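# Balance a bar level on the stand's ridge

## Task

Place the bar across the ridge at the top of the stand so that, without any help from the robot, it rests there level and motionless and keeps doing so.

## Robot and tools

Robot: two arms, left_arm and right_arm, each ending in a five-fingered hand (right_arm a right hand, left_arm its mirror image). Bases in the scene frame: left_arm at (-0.019, +0.321, 0) m, right_arm at (-0.012, -0.348, +0.001) m. A post stands on the floor behind them. Loose objects may occasionally get a brief nudge from outside.

Frame: the scene frame has its origin at table-top height midway between the arms, +x out over the table, +y toward left_arm, +z up. Positions are in metres, quaternions wxyz, velocities in m/s and rad/s. Each arm reports a hand point 0.15 m out from the wrist flange along the fingers: its +z runs along straight fingers, +y out of the palm, +x across the palm away from the thumb on the right hand (toward the thumb on the left hand). Straight fingertips sit 0.06 to 0.07 m past the point along +z and 0.06 m behind it along -y. A bracket on the little-finger side of the wrist can strike things, and a level hand's wrist hangs below the point and can touch the table first.

The row (shared by execute_actions and move): one flat list of 28 numbers covering both arms, each in [-1, 1]. Order: left_arm dx, dy, dz, rx, ry, rz; left hand little, ring, middle, index, thumb_bend, thumb_turn, force_limit, speed; then the same 14 for right_arm. The six pose numbers are an offset, not a pose: a shift along the scene axes plus a rotation vector (turning about the hand point), measured from that arm's current "Hand target" as printed at the start of the call. Scale: 1.0 = 0.6 m or 180 degrees. All zeros for an arm asks nothing new of it. Finger numbers are absolute targets: -1 straight/open, +1 curled/closed; thumb_turn -1 beside the palm, +1 opposite the fingers. force_limit maps -1..+1 to about 0..10 N at the fingertip (0..15 N for the two thumb motors); speed rises from near zero at -1 to full at +0.48 and stays full above. To keep a hand as it is, resend the eight hand numbers from its last executed row (or, if none yet, its hand_measured six plus hand_force_limit and hand_speed). For a gentle grip close at speed -0.94 or below. Thumb opposed, the hand wraps objects about 0.035 to 0.065 m thick; thumb tip against index pad can pinch light items up to about 0.08 m.

execute_actions(actions, cameras): actions is a list of actions; each action is up to 15 rows, one per 1/30 s step, the last row held to step 15. Every row in an action is an offset from the Hand target at that action's start, not from the preceding row, so repeating an offset keeps moving further. Images appear only when actions is [] or cameras names them (cam_high, cam_left_wrist, cam_right_wrist, or ["all"]; a wrong name voids the call).

move(target, speed, blend, stop_force, zero, blocking, cameras): drives each hand point in a straight line to target, one 28-number row or a list of up to 15 rows; every row is still an offset from the Hand target when the move began. speed is top path speed in m/s, 0.002 to 3.6 (default 0.25; rotation up to twice that in rad/s), one value or one per target. blend in metres rounds corners of a list (0 = stop at each). stop_force, 3 to 120 N for both arms, ends an arm's path when its wrist sensor feels that much push against its motion; use it slowly (about 0.005 to 0.02 m/s) for touching down; with it every target must carry identical hand numbers and blocking=false is not allowed. zero (default true) re-zeroes the sensor before the move. Moves take at most 10 s and do not avoid obstacles. Result adds a "move:" line: done, off_target, moving, held, fault, plus limits such as paced or held.

wait(seconds 0 to 3600) lets time pass; stop brakes a running move; zoom_image(camera, region [x0,y0,x1,y1], at most 504 by 504 pixels) enlarges part of the newest image; show_instructions shows the reference pages; zero_wrist_force(arm) tares that arm's sensor; finished_scene ends the scene for good, so call it only once the bar sits level and still on its own.

Results: per arm the hand point pose, velocities (omitted when joints are still), Hand target (last commanded pose after clipping; next offsets count from it), joint positions and torques, wrist force and torque in the hand point's own axes (plus the peak since last shown), and hand_measured, hand_stopped_by (moving, target, force, stalled, fault), hand_load_n (positive = finger pushed open; a drop to about 0 signals a lost grip), hand_force_limit, hand_speed. A hand point often stops short of its Hand target; send the remaining gap as an offset. Commanded orientation is clipped to within 32 degrees of the current one per step.

Avoid: dropping the bar even a few millimetres, releasing it while it moves, anything leaving the table, hard hits or pressing past firm contact (arms are stiff). About 150 N on an arm or its load, or excess joint torque (wrist limit 25.4 N m) or tracking error, stops that arm for 10 s. Keep the arms from striking each other and never close one hand on the other's fingers. Holding loads or straining toward unreachable poses heats motors; 85 °C brakes the arm for 30 to 60 s. Do not route a wrist near its own base axis; go around.

Each tool is called after "Request:" as name([rows], argument=value, ...), one row to a line, values as JSON.

Reference images:

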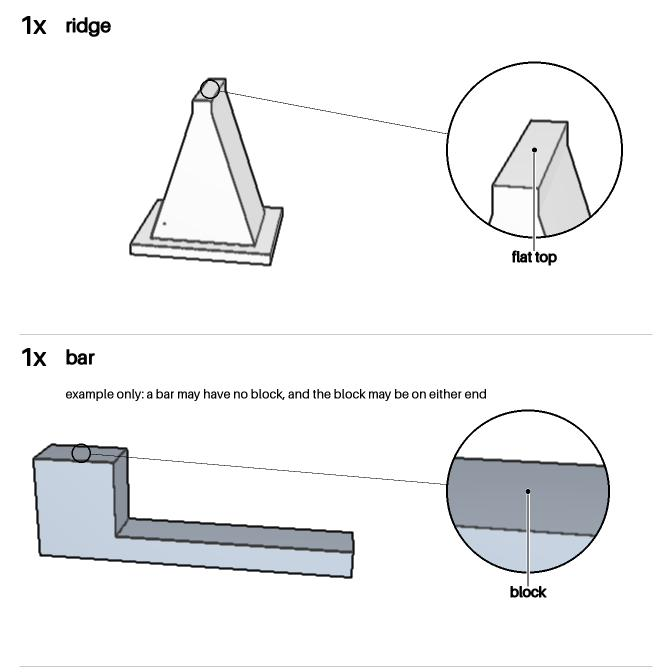

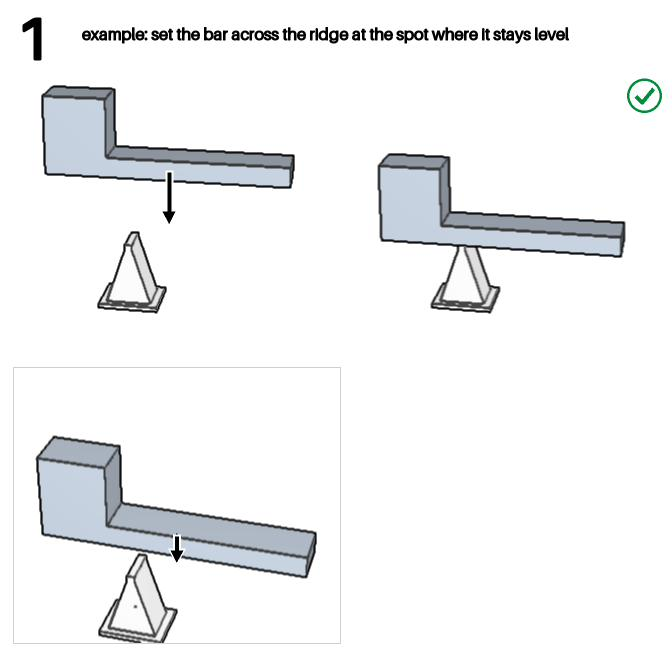

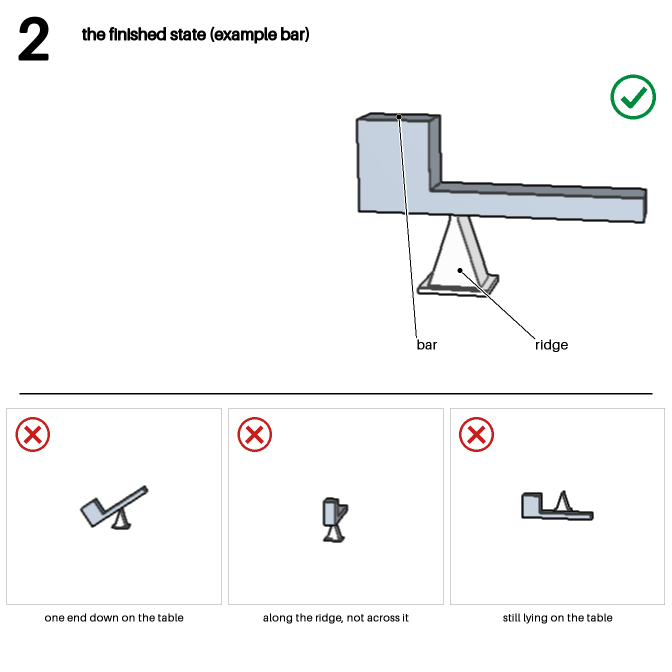

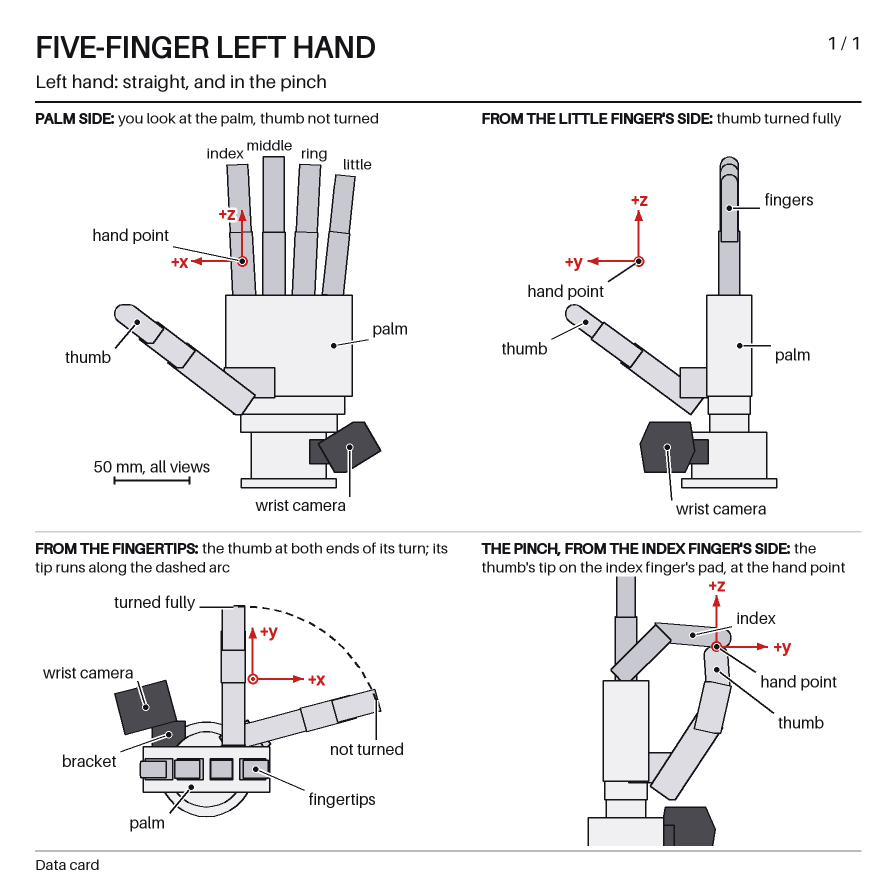

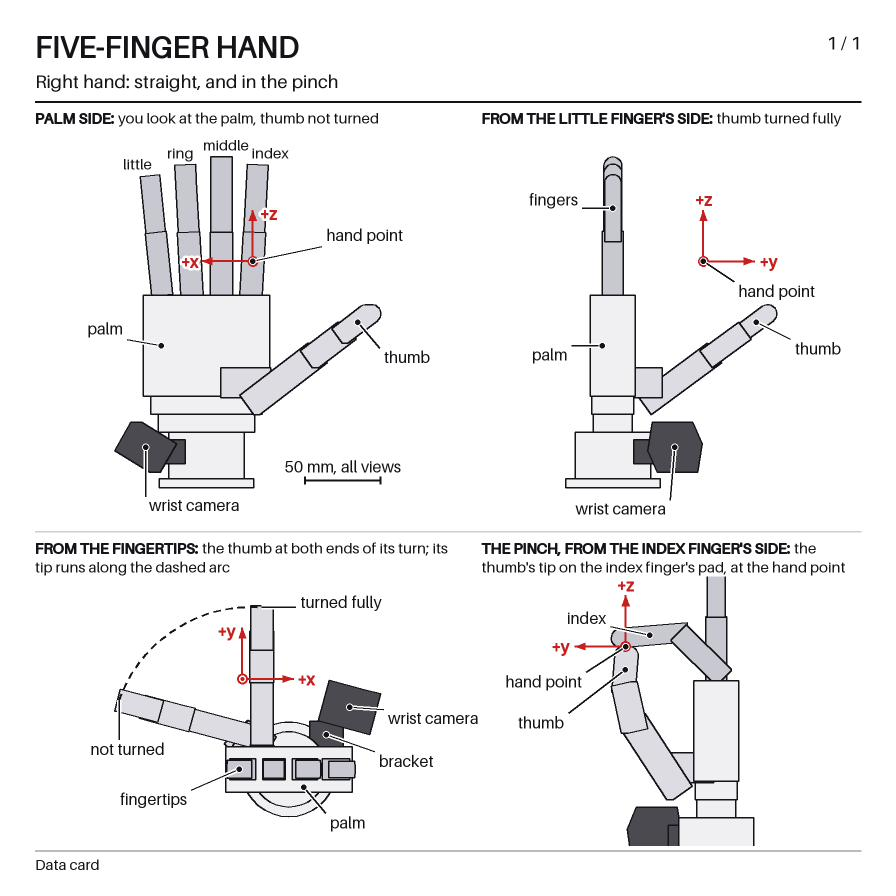

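## Session

Request:
execute_actions(actions=[])

Scene clock: 0.00 s.
left_arm: end_effector_position=(+0.3036, -0.0211, +0.1531) hand_measured=(-1.000, -1.000, -1.000, -1.000, -1.000, -1.000) hand_load_n=(+0.0, +0.0, +0.0, +0.0, +0.0, +0.0) hand_stopped_by=(target, target, target, target, target, target) hand_force_limit=0.00 hand_speed=-0.80 end_effector_quat_wxyz=(+0.286, +0.724, -0.626, +0.044) | right_arm: end_effector_position=(+0.3862, -0.6315, +0.1846) hand_measured=(-1.000, -1.000, -1.000, -1.000, -1.000, -1.000) hand_load_n=(+0.0, +0.0, +0.0, +0.0, +0.0, +0.0) hand_stopped_by=(target, target, target, target, target, target) hand_force_limit=0.00 hand_speed=-0.80 end_effector_quat_wxyz=(+0.547, +0.655, +0.514, +0.085)
Joint positions: left_arm=[2.987 -2.16 -1.564 1.885 -1.042 2.935] | right_arm=[-1.094 -1.674 2.454 -0.362 1.265 -0.644]
Joint velocities: within noise
Joint torques (N m): no reading
Wrist force (N): no reading
Wrist torque (N m): no reading
Wrist force, peak (N): no reading
Hand target: left_arm +0.3036, -0.0211, +0.1531; +0.286, +0.724, -0.626, +0.044 | right_arm +0.3862, -0.6315, +0.1846; +0.547, +0.655, +0.514, +0.085

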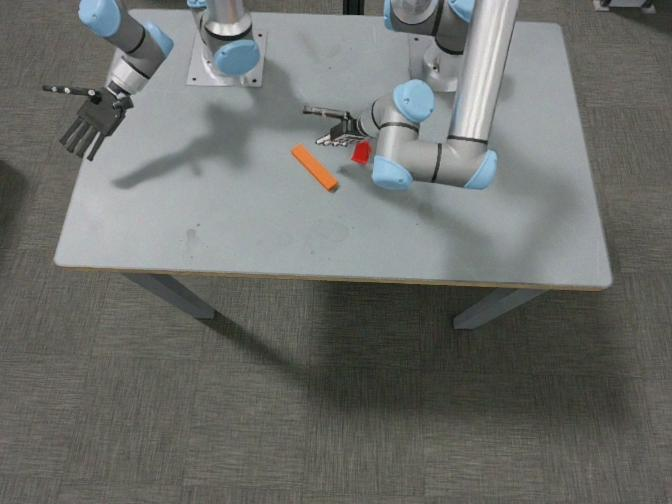

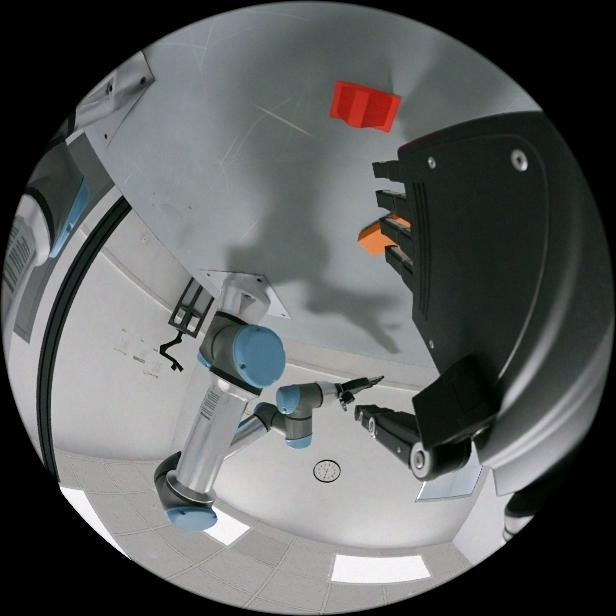

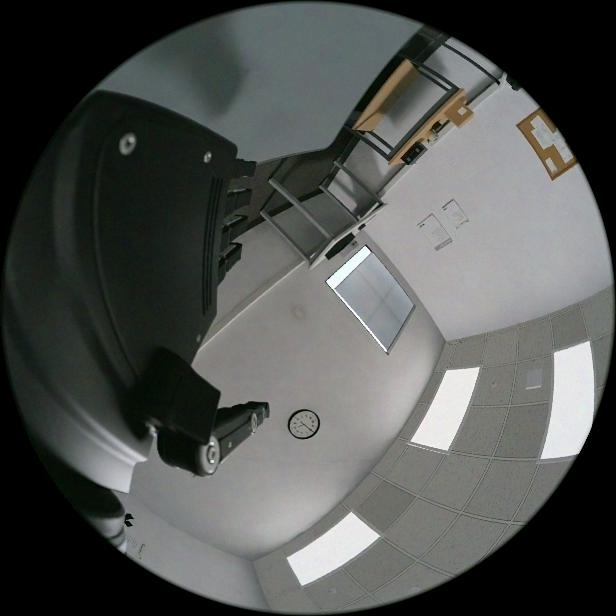

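Request:
zoom_image(camera="cam_high", region=[270, 80, 430, 220])

Request:
zoom_image(camera="cam_left_wrist", region=[290, 60, 450, 280])

Scaled by 3.150 from the camera's image (finer frame: 960x720).

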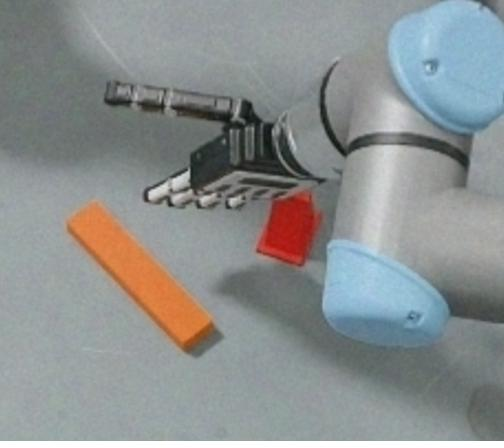

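Scaled by 2.291 from the camera's image (finer frame: 880x880).

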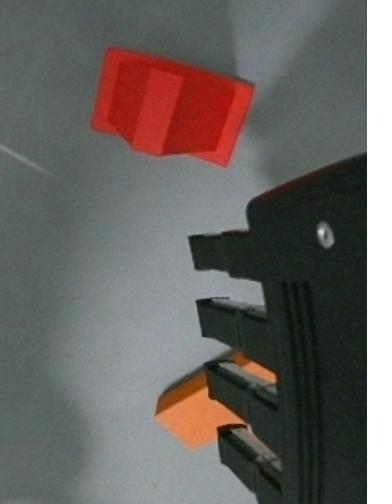

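Request:
move(target=[0, 0, 0.25, 0, 0, 0, -1, -1, -1, -1, -1, -1, 0, -0.8, 0, 0, 0, 0, 0, 0, -1, -1, -1, -1, -1, -1, 0, -0.8], cameras=["all"])

Scene clock: 158.43 s.
left_arm: end_effector_position=(+0.3036, -0.0211, +0.3030) hand_measured=(-1.000, -1.000, -1.000, -1.000, -1.000, -1.000) hand_load_n=(+0.0, +0.0, +0.0, +0.0, +0.0, +0.0) hand_stopped_by=(target, target, target, target, target, target) hand_force_limit=0.00 hand_speed=-0.80 end_effector_quat_wxyz=(+0.286, +0.724, -0.626, +0.044) | right_arm: end_effector_position=(+0.3862, -0.6315, +0.1846) hand_measured=(-1.000, -1.000, -1.000, -1.000, -1.000, -1.000) hand_load_n=(+0.0, +0.0, +0.0, +0.0, +0.0, +0.0) hand_stopped_by=(target, target, target, target, target, target) hand_force_limit=0.00 hand_speed=-0.80 end_effector_quat_wxyz=(+0.547, +0.655, +0.514, +0.085)
Joint positions: left_arm=[2.987 -2.017 -1.372 1.549 -1.042 2.935] | right_arm=[-1.094 -1.674 2.454 -0.362 1.265 -0.644]
Joint torques (N m): left_arm=[11.29 38.13 23.4 -4.27 -0.2 1.83] | right_arm=[0.55 -9.3 -17.88 -0.55 -0.09 -0.07]
Wrist force (N): left_arm=[0.7 -0.3 -0.2] | right_arm=[0.3 0.0 -0.1]
Wrist torque (N m): left_arm=[-0.02 -0.10 -0.07] | right_arm=[0.01 -0.05 0.01]
Wrist force, peak (N): left_arm=[1.2 1.1 -2.0] | right_arm=[0.0 -0.5 -0.6]
Hand target: left_arm +0.3036, -0.0211, +0.3031; +0.286, +0.724, -0.626, +0.044 | right_arm +0.3862, -0.6315, +0.1846; +0.547, +0.655, +0.514, +0.085
Off the commanded pose: left_arm 0.000 m, 0 deg | right_arm 0.000 m, 0 deg.
move: done
cam_left_wrist: T_world_to_cam=[[0.93273, -0.19624, -0.30249, -0.18789], [0.17848, -0.47765, 0.86023, -0.32876], [-0.31329, -0.85635, -0.41049, 0.31595]] pos_world=[0.33291, 0.07666, 0.35568]

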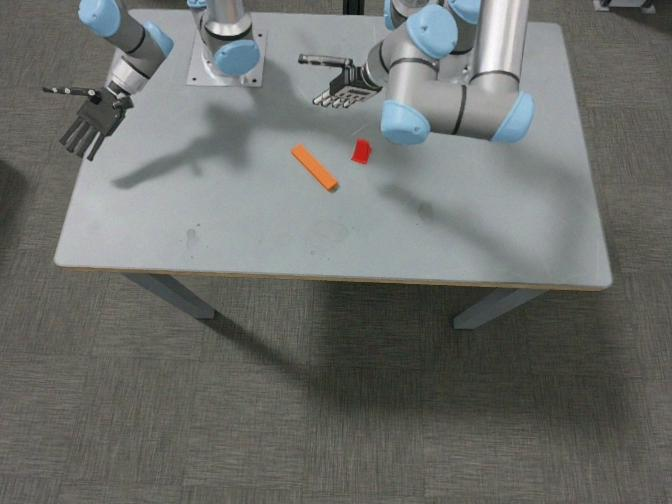

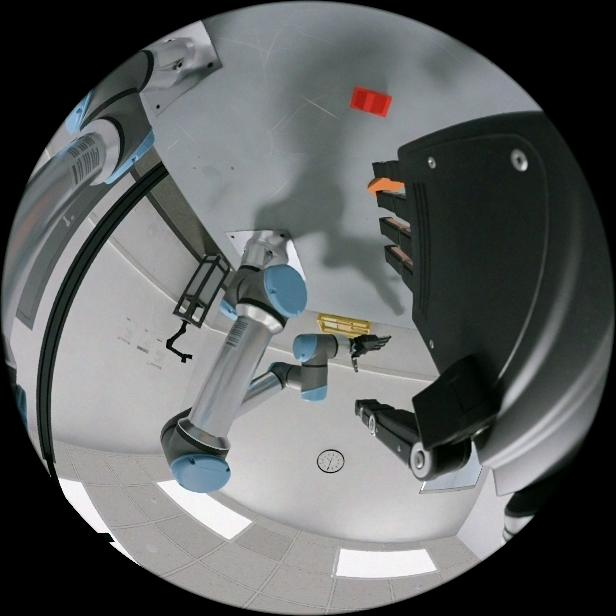

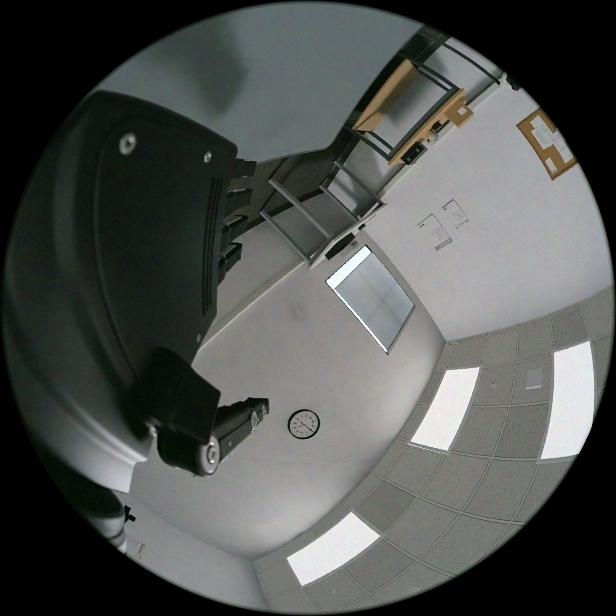

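Request:
zoom_image(camera="cam_high", region=[280, 125, 390, 205])

Request:
zoom_image(camera="cam_high", region=[340, 130, 384, 174])

Request:
zoom_image(camera="cam_left_wrist", region=[330, 70, 430, 220])

Scaled by 4.582 from the camera's image (finer frame: 960x720).

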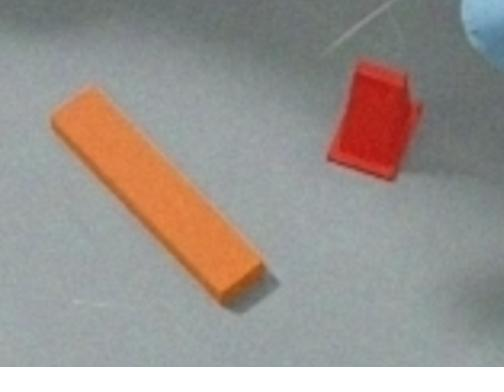

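Scaled by 11.455 from the camera's image (finer frame: 960x720).

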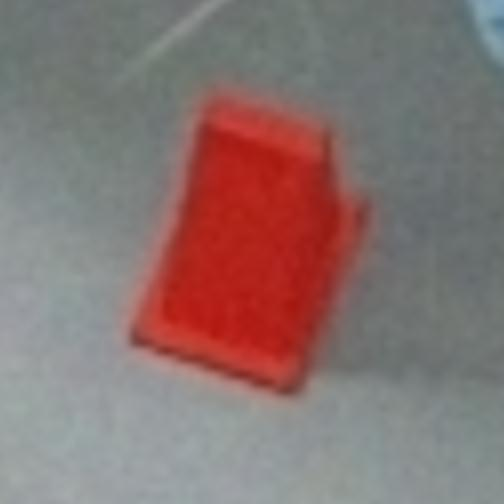

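Scaled by 3.360 from the camera's image (finer frame: 880x880).

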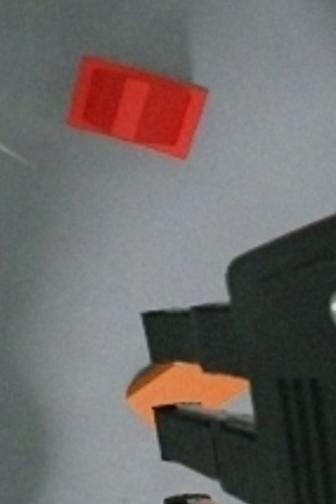

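Request:
zoom_image(camera="cam_high", region=[285, 138, 345, 198])

Request:
zoom_image(camera="cam_high", region=[315, 170, 345, 200])

Scaled by 8.400 from the camera's image (finer frame: 960x720).

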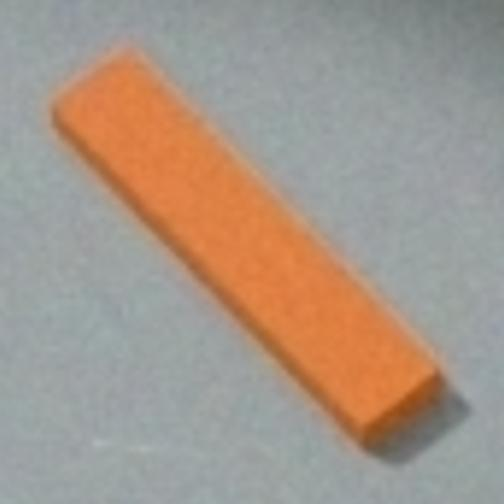

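Scaled by 16.800 from the camera's image (finer frame: 960x720).

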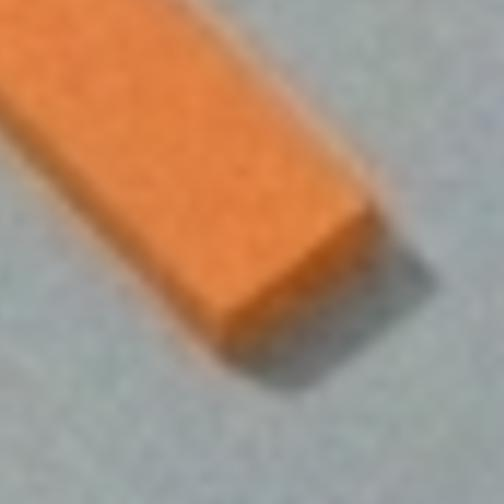

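Request:
move(target=[0.0963, -0.0677, -0.0885, -0.0234, -0.4640, -0.1832, -1, -1, -0.4, -0.4, -0.5, 1, 0, 0, 0, 0, 0, 0, 0, 0, -1, -1, -1, -1, -1, -1, 0, -0.8], speed=0.3, cameras=["all"])

Scene clock: 267.10 s.
left_arm: end_effector_position=(+0.3614, -0.0617, +0.2501) hand_measured=(-1.000, -1.000, -0.400, -0.400, -0.500, +1.000) hand_load_n=(+0.0, +0.0, +0.0, +0.0, +0.0, +0.0) hand_stopped_by=(target, target, target, target, target, target) hand_force_limit=0.00 hand_speed=0.00 end_effector_quat_wxyz=(+0.173, -0.312, +0.817, -0.453) | right_arm: end_effector_position=(+0.3862, -0.6315, +0.1846) hand_measured=(-1.000, -1.000, -1.000, -1.000, -1.000, -1.000) hand_load_n=(+0.0, +0.0, +0.0, +0.0, +0.0, +0.0) hand_stopped_by=(target, target, target, target, target, target) hand_force_limit=0.00 hand_speed=-0.80 end_effector_quat_wxyz=(+0.547, +0.655, +0.514, +0.085)
Joint positions: left_arm=[2.818 -1.598 -1.732 2.7 -1.121 3.448] | right_arm=[-1.094 -1.674 2.454 -0.362 1.265 -0.644]
Joint torques (N m): left_arm=[11.08 14.83 16.4 0.94 -0.89 -0.57] | right_arm=[0.97 -8.54 -17.66 -0.38 -0.43 0.08]
Wrist force (N): left_arm=[-0.4 0.0 -0.7] | right_arm=[-0.1 0.0 -0.1]
Wrist torque (N m): left_arm=[0.27 0.03 0.04] | right_arm=[0.02 0.00 -0.01]
Wrist force, peak (N): left_arm=[-0.9 -0.3 -0.8] | right_arm=[-0.2 0.1 -0.8]
Hand target: left_arm +0.3614, -0.0617, +0.2500; +0.173, -0.312, +0.817, -0.453 | right_arm +0.3862, -0.6315, +0.1846; +0.547, +0.655, +0.514, +0.085
Off the commanded pose: left_arm 0.000 m, 0 deg | right_arm 0.000 m, 0 deg.
move: done
cam_left_wrist: T_world_to_cam=[[0.1992, -0.58802, 0.78394, -0.29653], [-0.97972, -0.1372, 0.14604, 0.30529], [0.02168, -0.79713, -0.60342, 0.20836]] pos_world=[0.35365, 0.03362, 0.3136]

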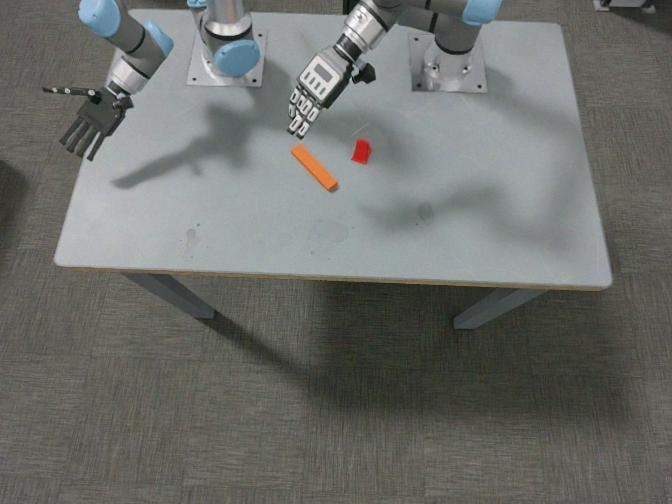

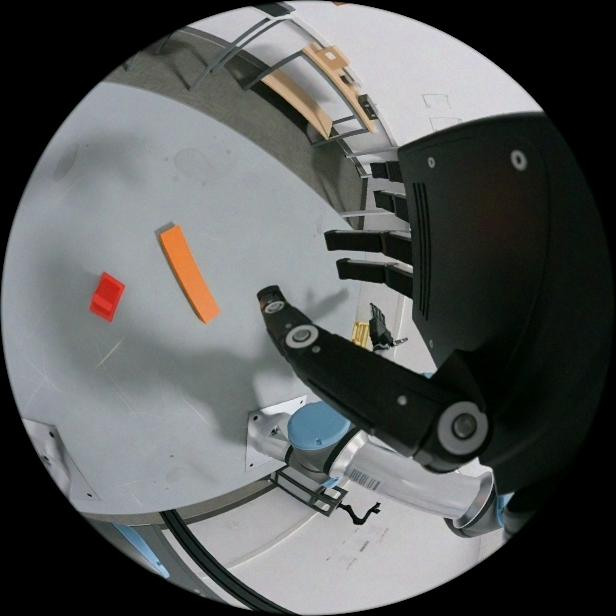

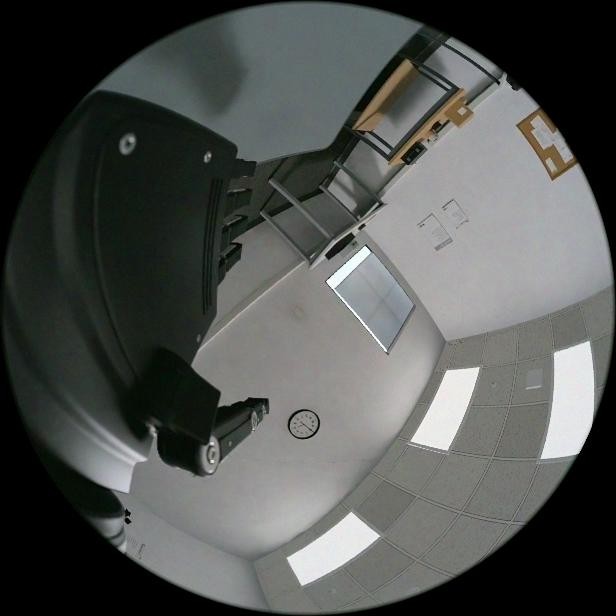

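Request:
move(target=[0, 0, -0.2333, 0, 0, 0, -1, -1, -0.4, -0.4, -0.5, 1, 0, 0, 0, 0, 0, 0, 0, 0, -1, -1, -1, -1, -1, -1, 0, -0.8], speed=0.25, cameras=["cam_high", "cam_left_wrist"])

Request:
zoom_image(camera="cam_high", region=[275, 100, 385, 200])

Request:
zoom_image(camera="cam_left_wrist", region=[80, 180, 440, 420])

Scene clock: 276.13 s.
left_arm: end_effector_position=(+0.3614, -0.0617, +0.1101) hand_measured=(-1.000, -1.000, -0.400, -0.400, -0.500, +1.000) hand_load_n=(+0.0, +0.0, +0.0, +0.0, +0.0, +0.0) hand_stopped_by=(target, target, target, target, target, target) hand_force_limit=0.00 hand_speed=0.00 end_effector_quat_wxyz=(+0.173, -0.312, +0.817, -0.453) | right_arm: end_effector_position=(+0.3862, -0.6315, +0.1846) hand_measured=(-1.000, -1.000, -1.000, -1.000, -1.000, -1.000) hand_load_n=(+0.0, +0.0, +0.0, +0.0, +0.0, +0.0) hand_stopped_by=(target, target, target, target, target, target) hand_force_limit=0.00 hand_speed=-0.80 end_effector_quat_wxyz=(+0.547, +0.655, +0.514, +0.085)
Joint positions: left_arm=[2.818 -1.724 -1.979 3.073 -1.121 3.448] | right_arm=[-1.094 -1.674 2.454 -0.362 1.265 -0.644]
Joint torques (N m): left_arm=[-10.02 18.16 10.31 1.23 -0.93 -0.09] | right_arm=[0.31 -9.63 -17.46 -0.36 -0.25 0.19]
Wrist force (N): left_arm=[-1.0 0.2 -0.8] | right_arm=[-0.2 -0.3 -0.1]
Wrist torque (N m): left_arm=[0.27 0.10 -0.02] | right_arm=[-0.04 0.03 -0.03]
Wrist force, peak (N): left_arm=[-0.6 -2.3 -1.7] | right_arm=[0.1 -0.2 -0.6]
Hand target: left_arm +0.3614, -0.0617, +0.1100; +0.173, -0.312, +0.817, -0.453 | right_arm +0.3862, -0.6315, +0.1846; +0.547, +0.655, +0.514, +0.085
Off the commanded pose: left_arm 0.000 m, 0 deg | right_arm 0.000 m, 0 deg.
move: done
cam_left_wrist: T_world_to_cam=[[0.1992, -0.588, 0.78395, -0.18686], [-0.97972, -0.13728, 0.14598, 0.32574], [0.02178, -0.79713, -0.60342, 0.12391]] pos_world=[0.35365, 0.03362, 0.1737]

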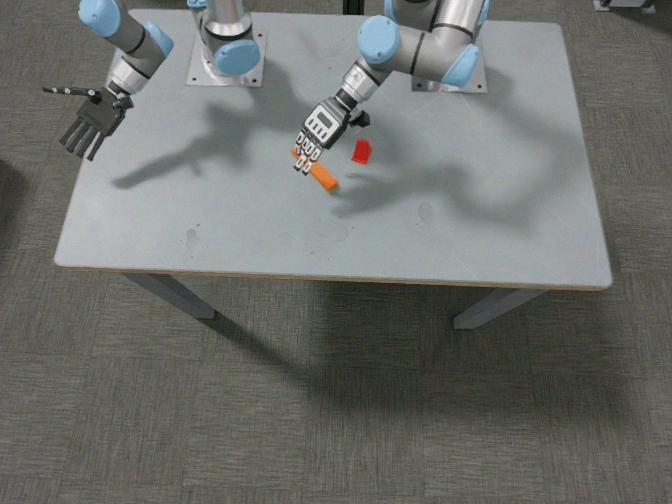

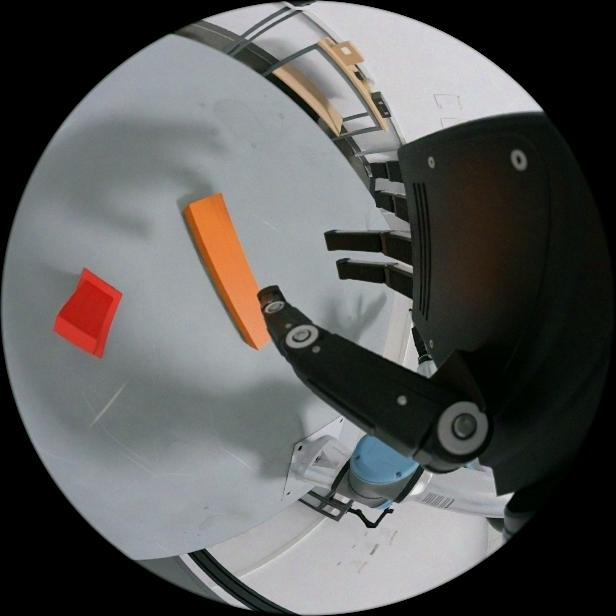

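Scaled by 4.582 from the camera's image (finer frame: 960x720).

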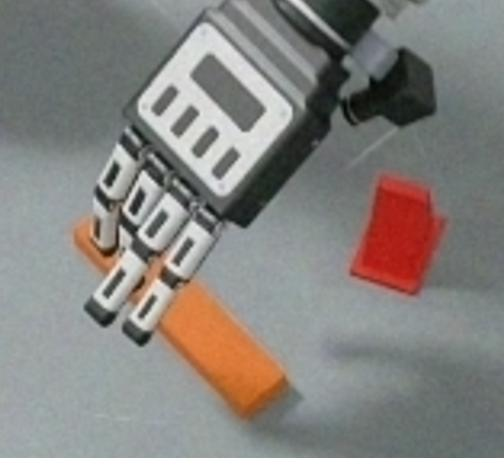

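Scaled by 1.400 from the camera's image (finer frame: 880x880).

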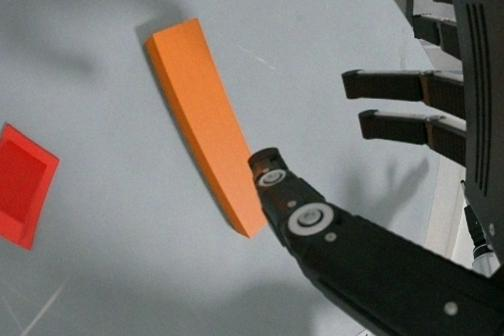

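Request:
zoom_image(camera="cam_left_wrist", region=[160, 180, 290, 360])

Request:
zoom_image(camera="cam_left_wrist", region=[30, 250, 140, 370])

Scaled by 2.800 from the camera's image (finer frame: 880x880).

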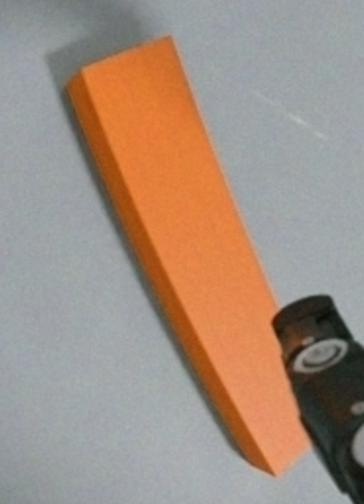

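Scaled by 4.200 from the camera's image (finer frame: 880x880).

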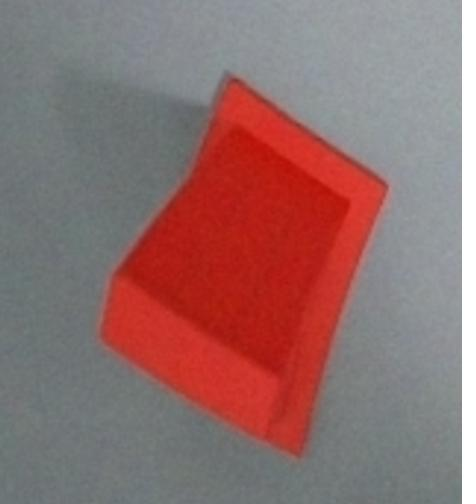

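Request:
move(target=[0, 0, -0.0833, 0, 0, 0, -1, -1, -0.4, -0.4, -0.5, 1, 0, 0, 0, 0, 0, 0, 0, 0, -1, -1, -1, -1, -1, -1, 0, -0.8], speed=0.15, cameras=["cam_high", "cam_left_wrist"])

Request:
zoom_image(camera="cam_high", region=[280, 115, 350, 195])

Request:
zoom_image(camera="cam_left_wrist", region=[180, 170, 440, 430])

Scene clock: 337.87 s.
left_arm: end_effector_position=(+0.3614, -0.0617, +0.0601) hand_measured=(-1.000, -1.000, -0.400, -0.400, -0.500, +1.000) hand_load_n=(+0.0, +0.0, +0.0, +0.0, +0.0, +0.0) hand_stopped_by=(target, target, target, target, target, target) hand_force_limit=0.00 hand_speed=0.00 end_effector_quat_wxyz=(+0.173, -0.312, +0.817, -0.453) | right_arm: end_effector_position=(+0.3862, -0.6315, +0.1846) hand_measured=(-1.000, -1.000, -1.000, -1.000, -1.000, -1.000) hand_load_n=(+0.0, -0.5, +0.0, +0.0, -0.5, +0.0) hand_stopped_by=(target, target, target, target, target, target) hand_force_limit=0.00 hand_speed=-0.80 end_effector_quat_wxyz=(+0.547, +0.655, +0.514, +0.085)
Joint positions: left_arm=[2.818 -1.8 -2.04 3.211 -1.121 3.448] | right_arm=[-1.094 -1.674 2.454 -0.362 1.265 -0.644]
Joint torques (N m): left_arm=[-7.68 20.47 14.95 0.58 -0.9 -2.45] | right_arm=[-0.86 -9.2 -17.47 -0.7 -0.5 0.03]
Wrist force (N): left_arm=[-0.7 -0.3 -0.6] | right_arm=[0.0 0.0 -0.5]
Wrist torque (N m): left_arm=[0.19 0.06 -0.04] | right_arm=[0.03 0.02 -0.01]
Wrist force, peak (N): left_arm=[-0.8 -1.5 -1.5] | right_arm=[-0.2 0.0 -0.7]
Hand target: left_arm +0.3614, -0.0617, +0.0601; +0.173, -0.312, +0.817, -0.453 | right_arm +0.3862, -0.6315, +0.1846; +0.547, +0.655, +0.514, +0.085
Off the commanded pose: left_arm 0.000 m, 0 deg | right_arm 0.000 m, 0 deg.
move: done
cam_left_wrist: T_world_to_cam=[[0.19918, -0.58807, 0.7839, -0.14757], [-0.97972, -0.13728, 0.14596, 0.33305], [0.02178, -0.79708, -0.60348, 0.09368]] pos_world=[0.35365, 0.03362, 0.1236]

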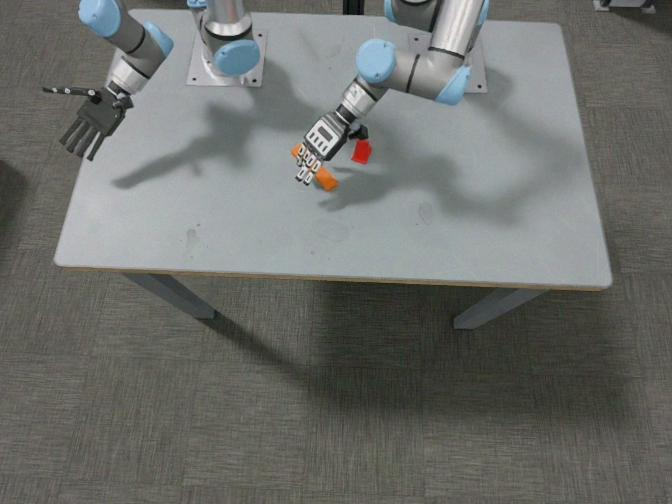

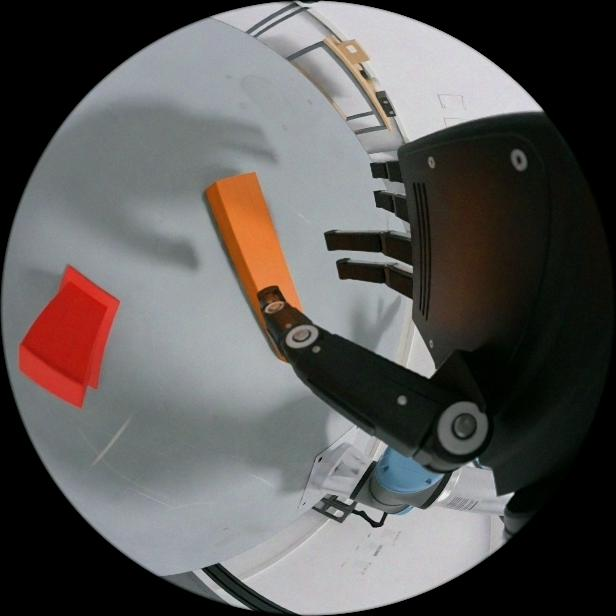

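Scaled by 6.300 from the camera's image (finer frame: 960x720).

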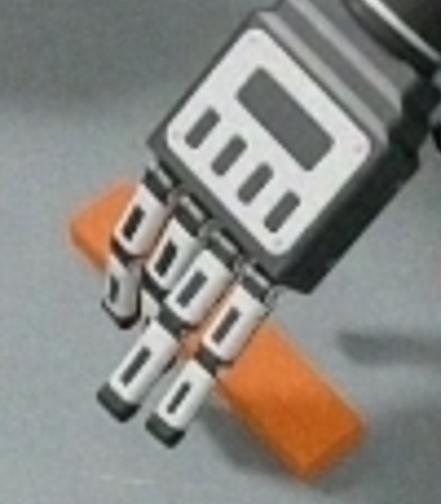

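Scaled by 1.938 from the camera's image (finer frame: 880x880).

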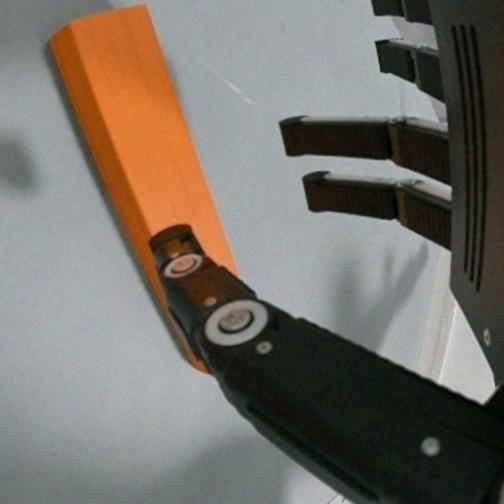

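Request:
move(target=[0, 0, -0.0633, 0, 0, 0, -1, -1, -0.4, -0.4, -0.5, 1, 0, 0, 0, 0, 0, 0, 0, 0, -1, -1, -1, -1, -1, -1, 0, -0.8], speed=0.03, stop_force=4, cameras=["cam_high", "cam_left_wrist"])

Request:
zoom_image(camera="cam_high", region=[280, 115, 350, 195])

Request:
zoom_image(camera="cam_left_wrist", region=[180, 130, 440, 390])

Scene clock: 363.73 s.
left_arm: end_effector_position=(+0.3614, -0.0617, +0.0221) hand_measured=(-1.000, -1.000, -0.400, -0.400, -0.500, +1.000) hand_load_n=(+0.0, +0.0, +0.0, +0.0, +0.0, +0.5) hand_stopped_by=(target, target, target, target, target, target) hand_force_limit=0.00 hand_speed=0.00 end_effector_quat_wxyz=(+0.173, -0.312, +0.817, -0.453) | right_arm: end_effector_position=(+0.3862, -0.6315, +0.1846) hand_measured=(-1.000, -1.000, -1.000, -1.000, -1.000, -1.000) hand_load_n=(+0.0, +0.0, +0.0, +0.0, +0.0, +0.0) hand_stopped_by=(target, target, target, target, target, target) hand_force_limit=0.00 hand_speed=-0.80 end_effector_quat_wxyz=(+0.547, +0.655, +0.514, +0.085)
Joint positions: left_arm=[2.818 -1.869 -2.077 3.317 -1.121 3.448] | right_arm=[-1.094 -1.674 2.454 -0.362 1.265 -0.644]
Joint torques (N m): left_arm=[-6.98 33.24 20.35 -2.29 -0.7 1.02] | right_arm=[-0.05 -9.22 -17.26 -0.42 -0.57 0.21]
Wrist force (N): left_arm=[-0.8 -0.2 -1.0] | right_arm=[0.0 -0.3 -0.2]
Wrist torque (N m): left_arm=[0.21 0.07 -0.03] | right_arm=[-0.02 0.00 -0.02]
Wrist force, peak (N): left_arm=[-1.2 -0.5 -1.1] | right_arm=[0.1 -0.3 -0.7]
Hand target: left_arm +0.3614, -0.0617, +0.0221; +0.173, -0.312, +0.817, -0.453 | right_arm +0.3862, -0.6315, +0.1846; +0.547, +0.655, +0.514, +0.085
Off the commanded pose: left_arm 0.000 m, 0 deg | right_arm 0.000 m, 0 deg.
move: done
cam_left_wrist: T_world_to_cam=[[0.19918, -0.58807, 0.7839, -0.11778], [-0.97972, -0.13728, 0.14596, 0.3386], [0.02178, -0.79708, -0.60348, 0.07075]] pos_world=[0.35365, 0.03362, 0.0856]

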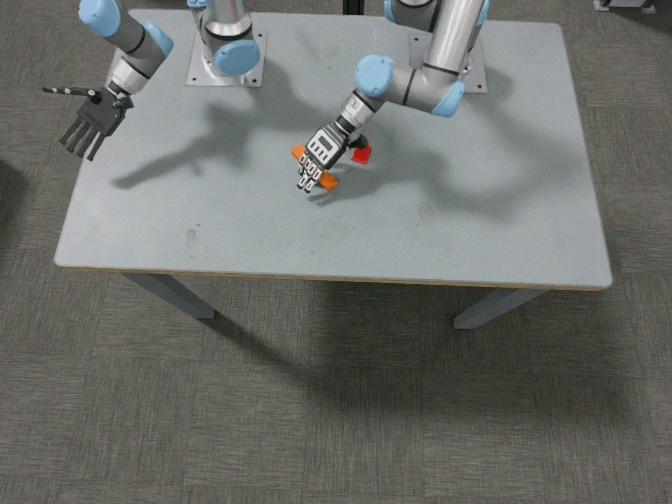

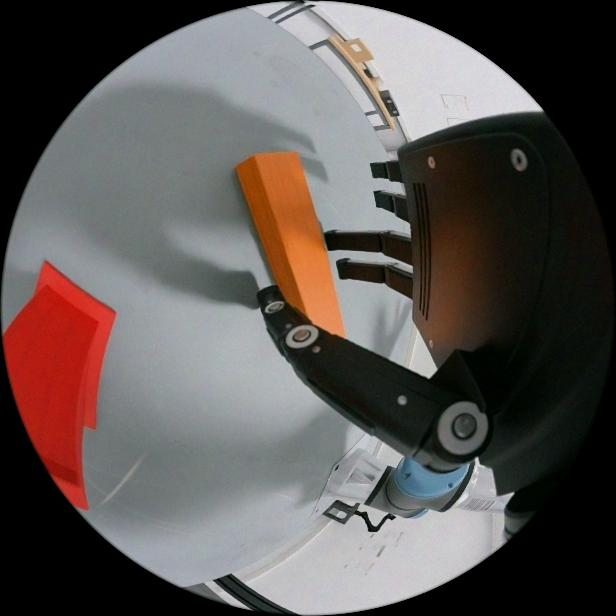

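Scaled by 6.300 from the camera's image (finer frame: 960x720).

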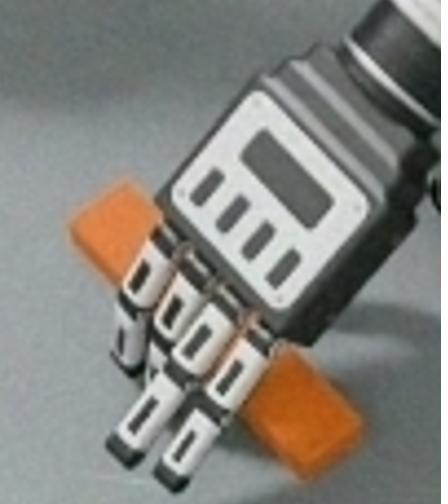

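Scaled by 1.938 from the camera's image (finer frame: 880x880).

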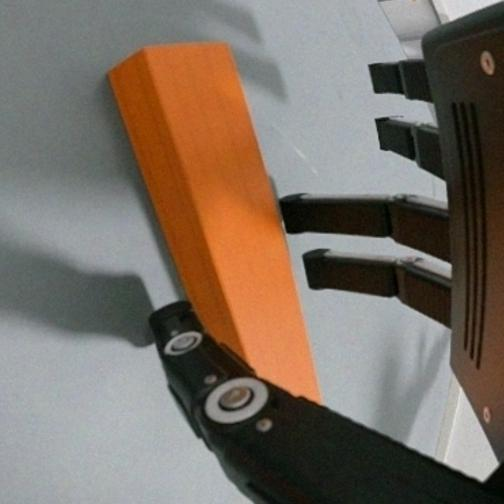

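Request:
move(target=[0.0056, -0.0062, 0, 0, 0, 0, -1, -1, -0.4, -0.4, -0.5, 1, 0, 0, 0, 0, 0, 0, 0, 0, -1, -1, -1, -1, -1, -1, 0, -0.8], speed=0.03, stop_force=4)

Request:
execute_actions([
  [[0, 0, 0, 0, 0, 0, -1, -1, 0.15, 0.15, -0.5, 1, -0.4, -0.94, 0, 0, 0, 0, 0, 0, -1, -1, -1, -1, -1, -1, 0, -0.8]],
], cameras=["cam_left_wrist"])

Scene clock: 385.20 s.
left_arm: end_effector_position=(+0.3648, -0.0654, +0.0221) hand_measured=(-1.000, -1.000, -0.400, -0.400, -0.500, +1.000) hand_load_n=(+0.0, +0.0, +0.0, +0.0, +0.0, +0.0) hand_stopped_by=(target, target, target, target, target, target) hand_force_limit=0.00 hand_speed=0.00 end_effector_quat_wxyz=(+0.173, -0.312, +0.817, -0.453) | right_arm: end_effector_position=(+0.3862, -0.6315, +0.1846) hand_measured=(-1.000, -1.000, -1.000, -1.000, -1.000, -1.000) hand_load_n=(+0.0, +0.0, +0.0, +0.0, +0.0, +0.0) hand_stopped_by=(target, target, target, target, target, target) hand_force_limit=0.00 hand_speed=-0.80 end_effector_quat_wxyz=(+0.547, +0.655, +0.514, +0.085)
Joint positions: left_arm=[2.81 -1.879 -2.063 3.315 -1.127 3.443] | right_arm=[-1.094 -1.674 2.454 -0.362 1.265 -0.644]
Joint torques (N m): left_arm=[9.21 33.61 6.56 0.32 1.92 1.92] | right_arm=[0.23 -9.68 -16.34 -0.68 -0.4 0.18]
Wrist force (N): left_arm=[-0.8 -0.1 -0.6] | right_arm=[0.1 -0.2 0.0]
Wrist torque (N m): left_arm=[0.21 0.08 0.01] | right_arm=[-0.02 -0.03 0.00]
Wrist force, peak (N): left_arm=[-1.0 0.0 -1.2] | right_arm=[0.1 -0.3 -0.7]
Hand target: left_arm +0.3648, -0.0654, +0.0221; +0.173, -0.312, +0.817, -0.453 | right_arm +0.3862, -0.6315, +0.1846; +0.547, +0.655, +0.514, +0.085
Off the commanded pose: left_arm 0.000 m, 0 deg | right_arm 0.000 m, 0 deg.
move: done

Scene clock: 387.90 s.
left_arm: end_effector_position=(+0.3648, -0.0654, +0.0221) hand_measured=(-1.000, -1.000, -0.006, +0.010, -0.500, +1.000) hand_load_n=(+0.0, +0.0, +2.5, +3.0, +3.5, +0.0) hand_stopped_by=(target, target, force, force, target, target) hand_force_limit=-0.40 hand_speed=-0.94 end_effector_quat_wxyz=(+0.173, -0.312, +0.817, -0.453) | right_arm: end_effector_position=(+0.3862, -0.6315, +0.1846) hand_measured=(-1.000, -1.000, -1.000, -1.000, -1.000, -1.000) hand_load_n=(+0.0, +0.0, +0.0, +0.0, +0.0, +0.0) hand_stopped_by=(target, target, target, target, target, target) hand_force_limit=0.00 hand_speed=-0.80 end_effector_quat_wxyz=(+0.547, +0.655, +0.514, +0.085)
Joint positions: left_arm=[2.81 -1.879 -2.063 3.315 -1.127 3.443] | right_arm=[-1.094 -1.674 2.454 -0.362 1.265 -0.644]
Joint torques (N m): left_arm=[9.98 32.3 6.96 0.48 1.64 2.02] | right_arm=[-0.6 -9.21 -17.71 -0.72 -0.42 0.09]
Wrist force (N): left_arm=[-0.4 -1.5 -1.6] | right_arm=[-0.1 0.0 0.0]
Wrist torque (N m): left_arm=[0.13 0.01 0.04] | right_arm=[0.02 0.01 -0.01]
Wrist force, peak (N): left_arm=[-0.8 -1.8 -1.7] | right_arm=[0.4 -0.2 -0.6]
Hand target: left_arm +0.3648, -0.0654, +0.0221; +0.173, -0.312, +0.817, -0.453 | right_arm +0.3862, -0.6315, +0.1846; +0.547, +0.655, +0.514, +0.085
Off the commanded pose: left_arm 0.000 m, 0 deg | right_arm 0.000 m, 0 deg.
cam_left_wrist: T_world_to_cam=[[0.19913, -0.58807, 0.78391, -0.12061], [-0.97973, -0.13724, 0.14591, 0.34143], [0.02178, -0.79708, -0.60348, 0.06773]] pos_world=[0.35705, 0.02992, 0.0856]

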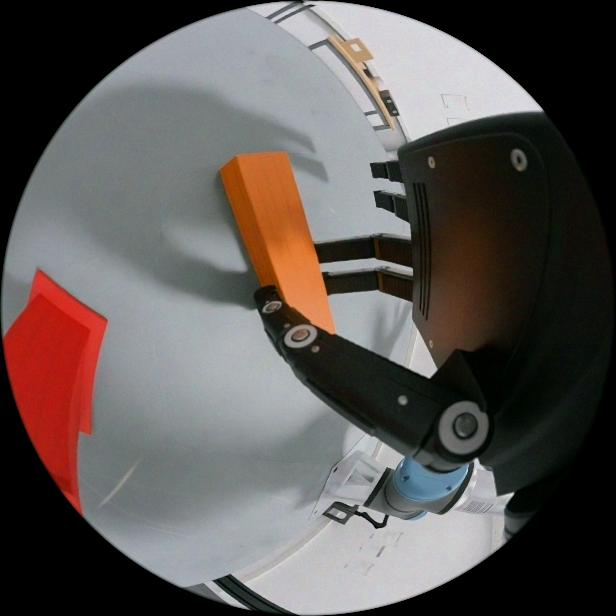

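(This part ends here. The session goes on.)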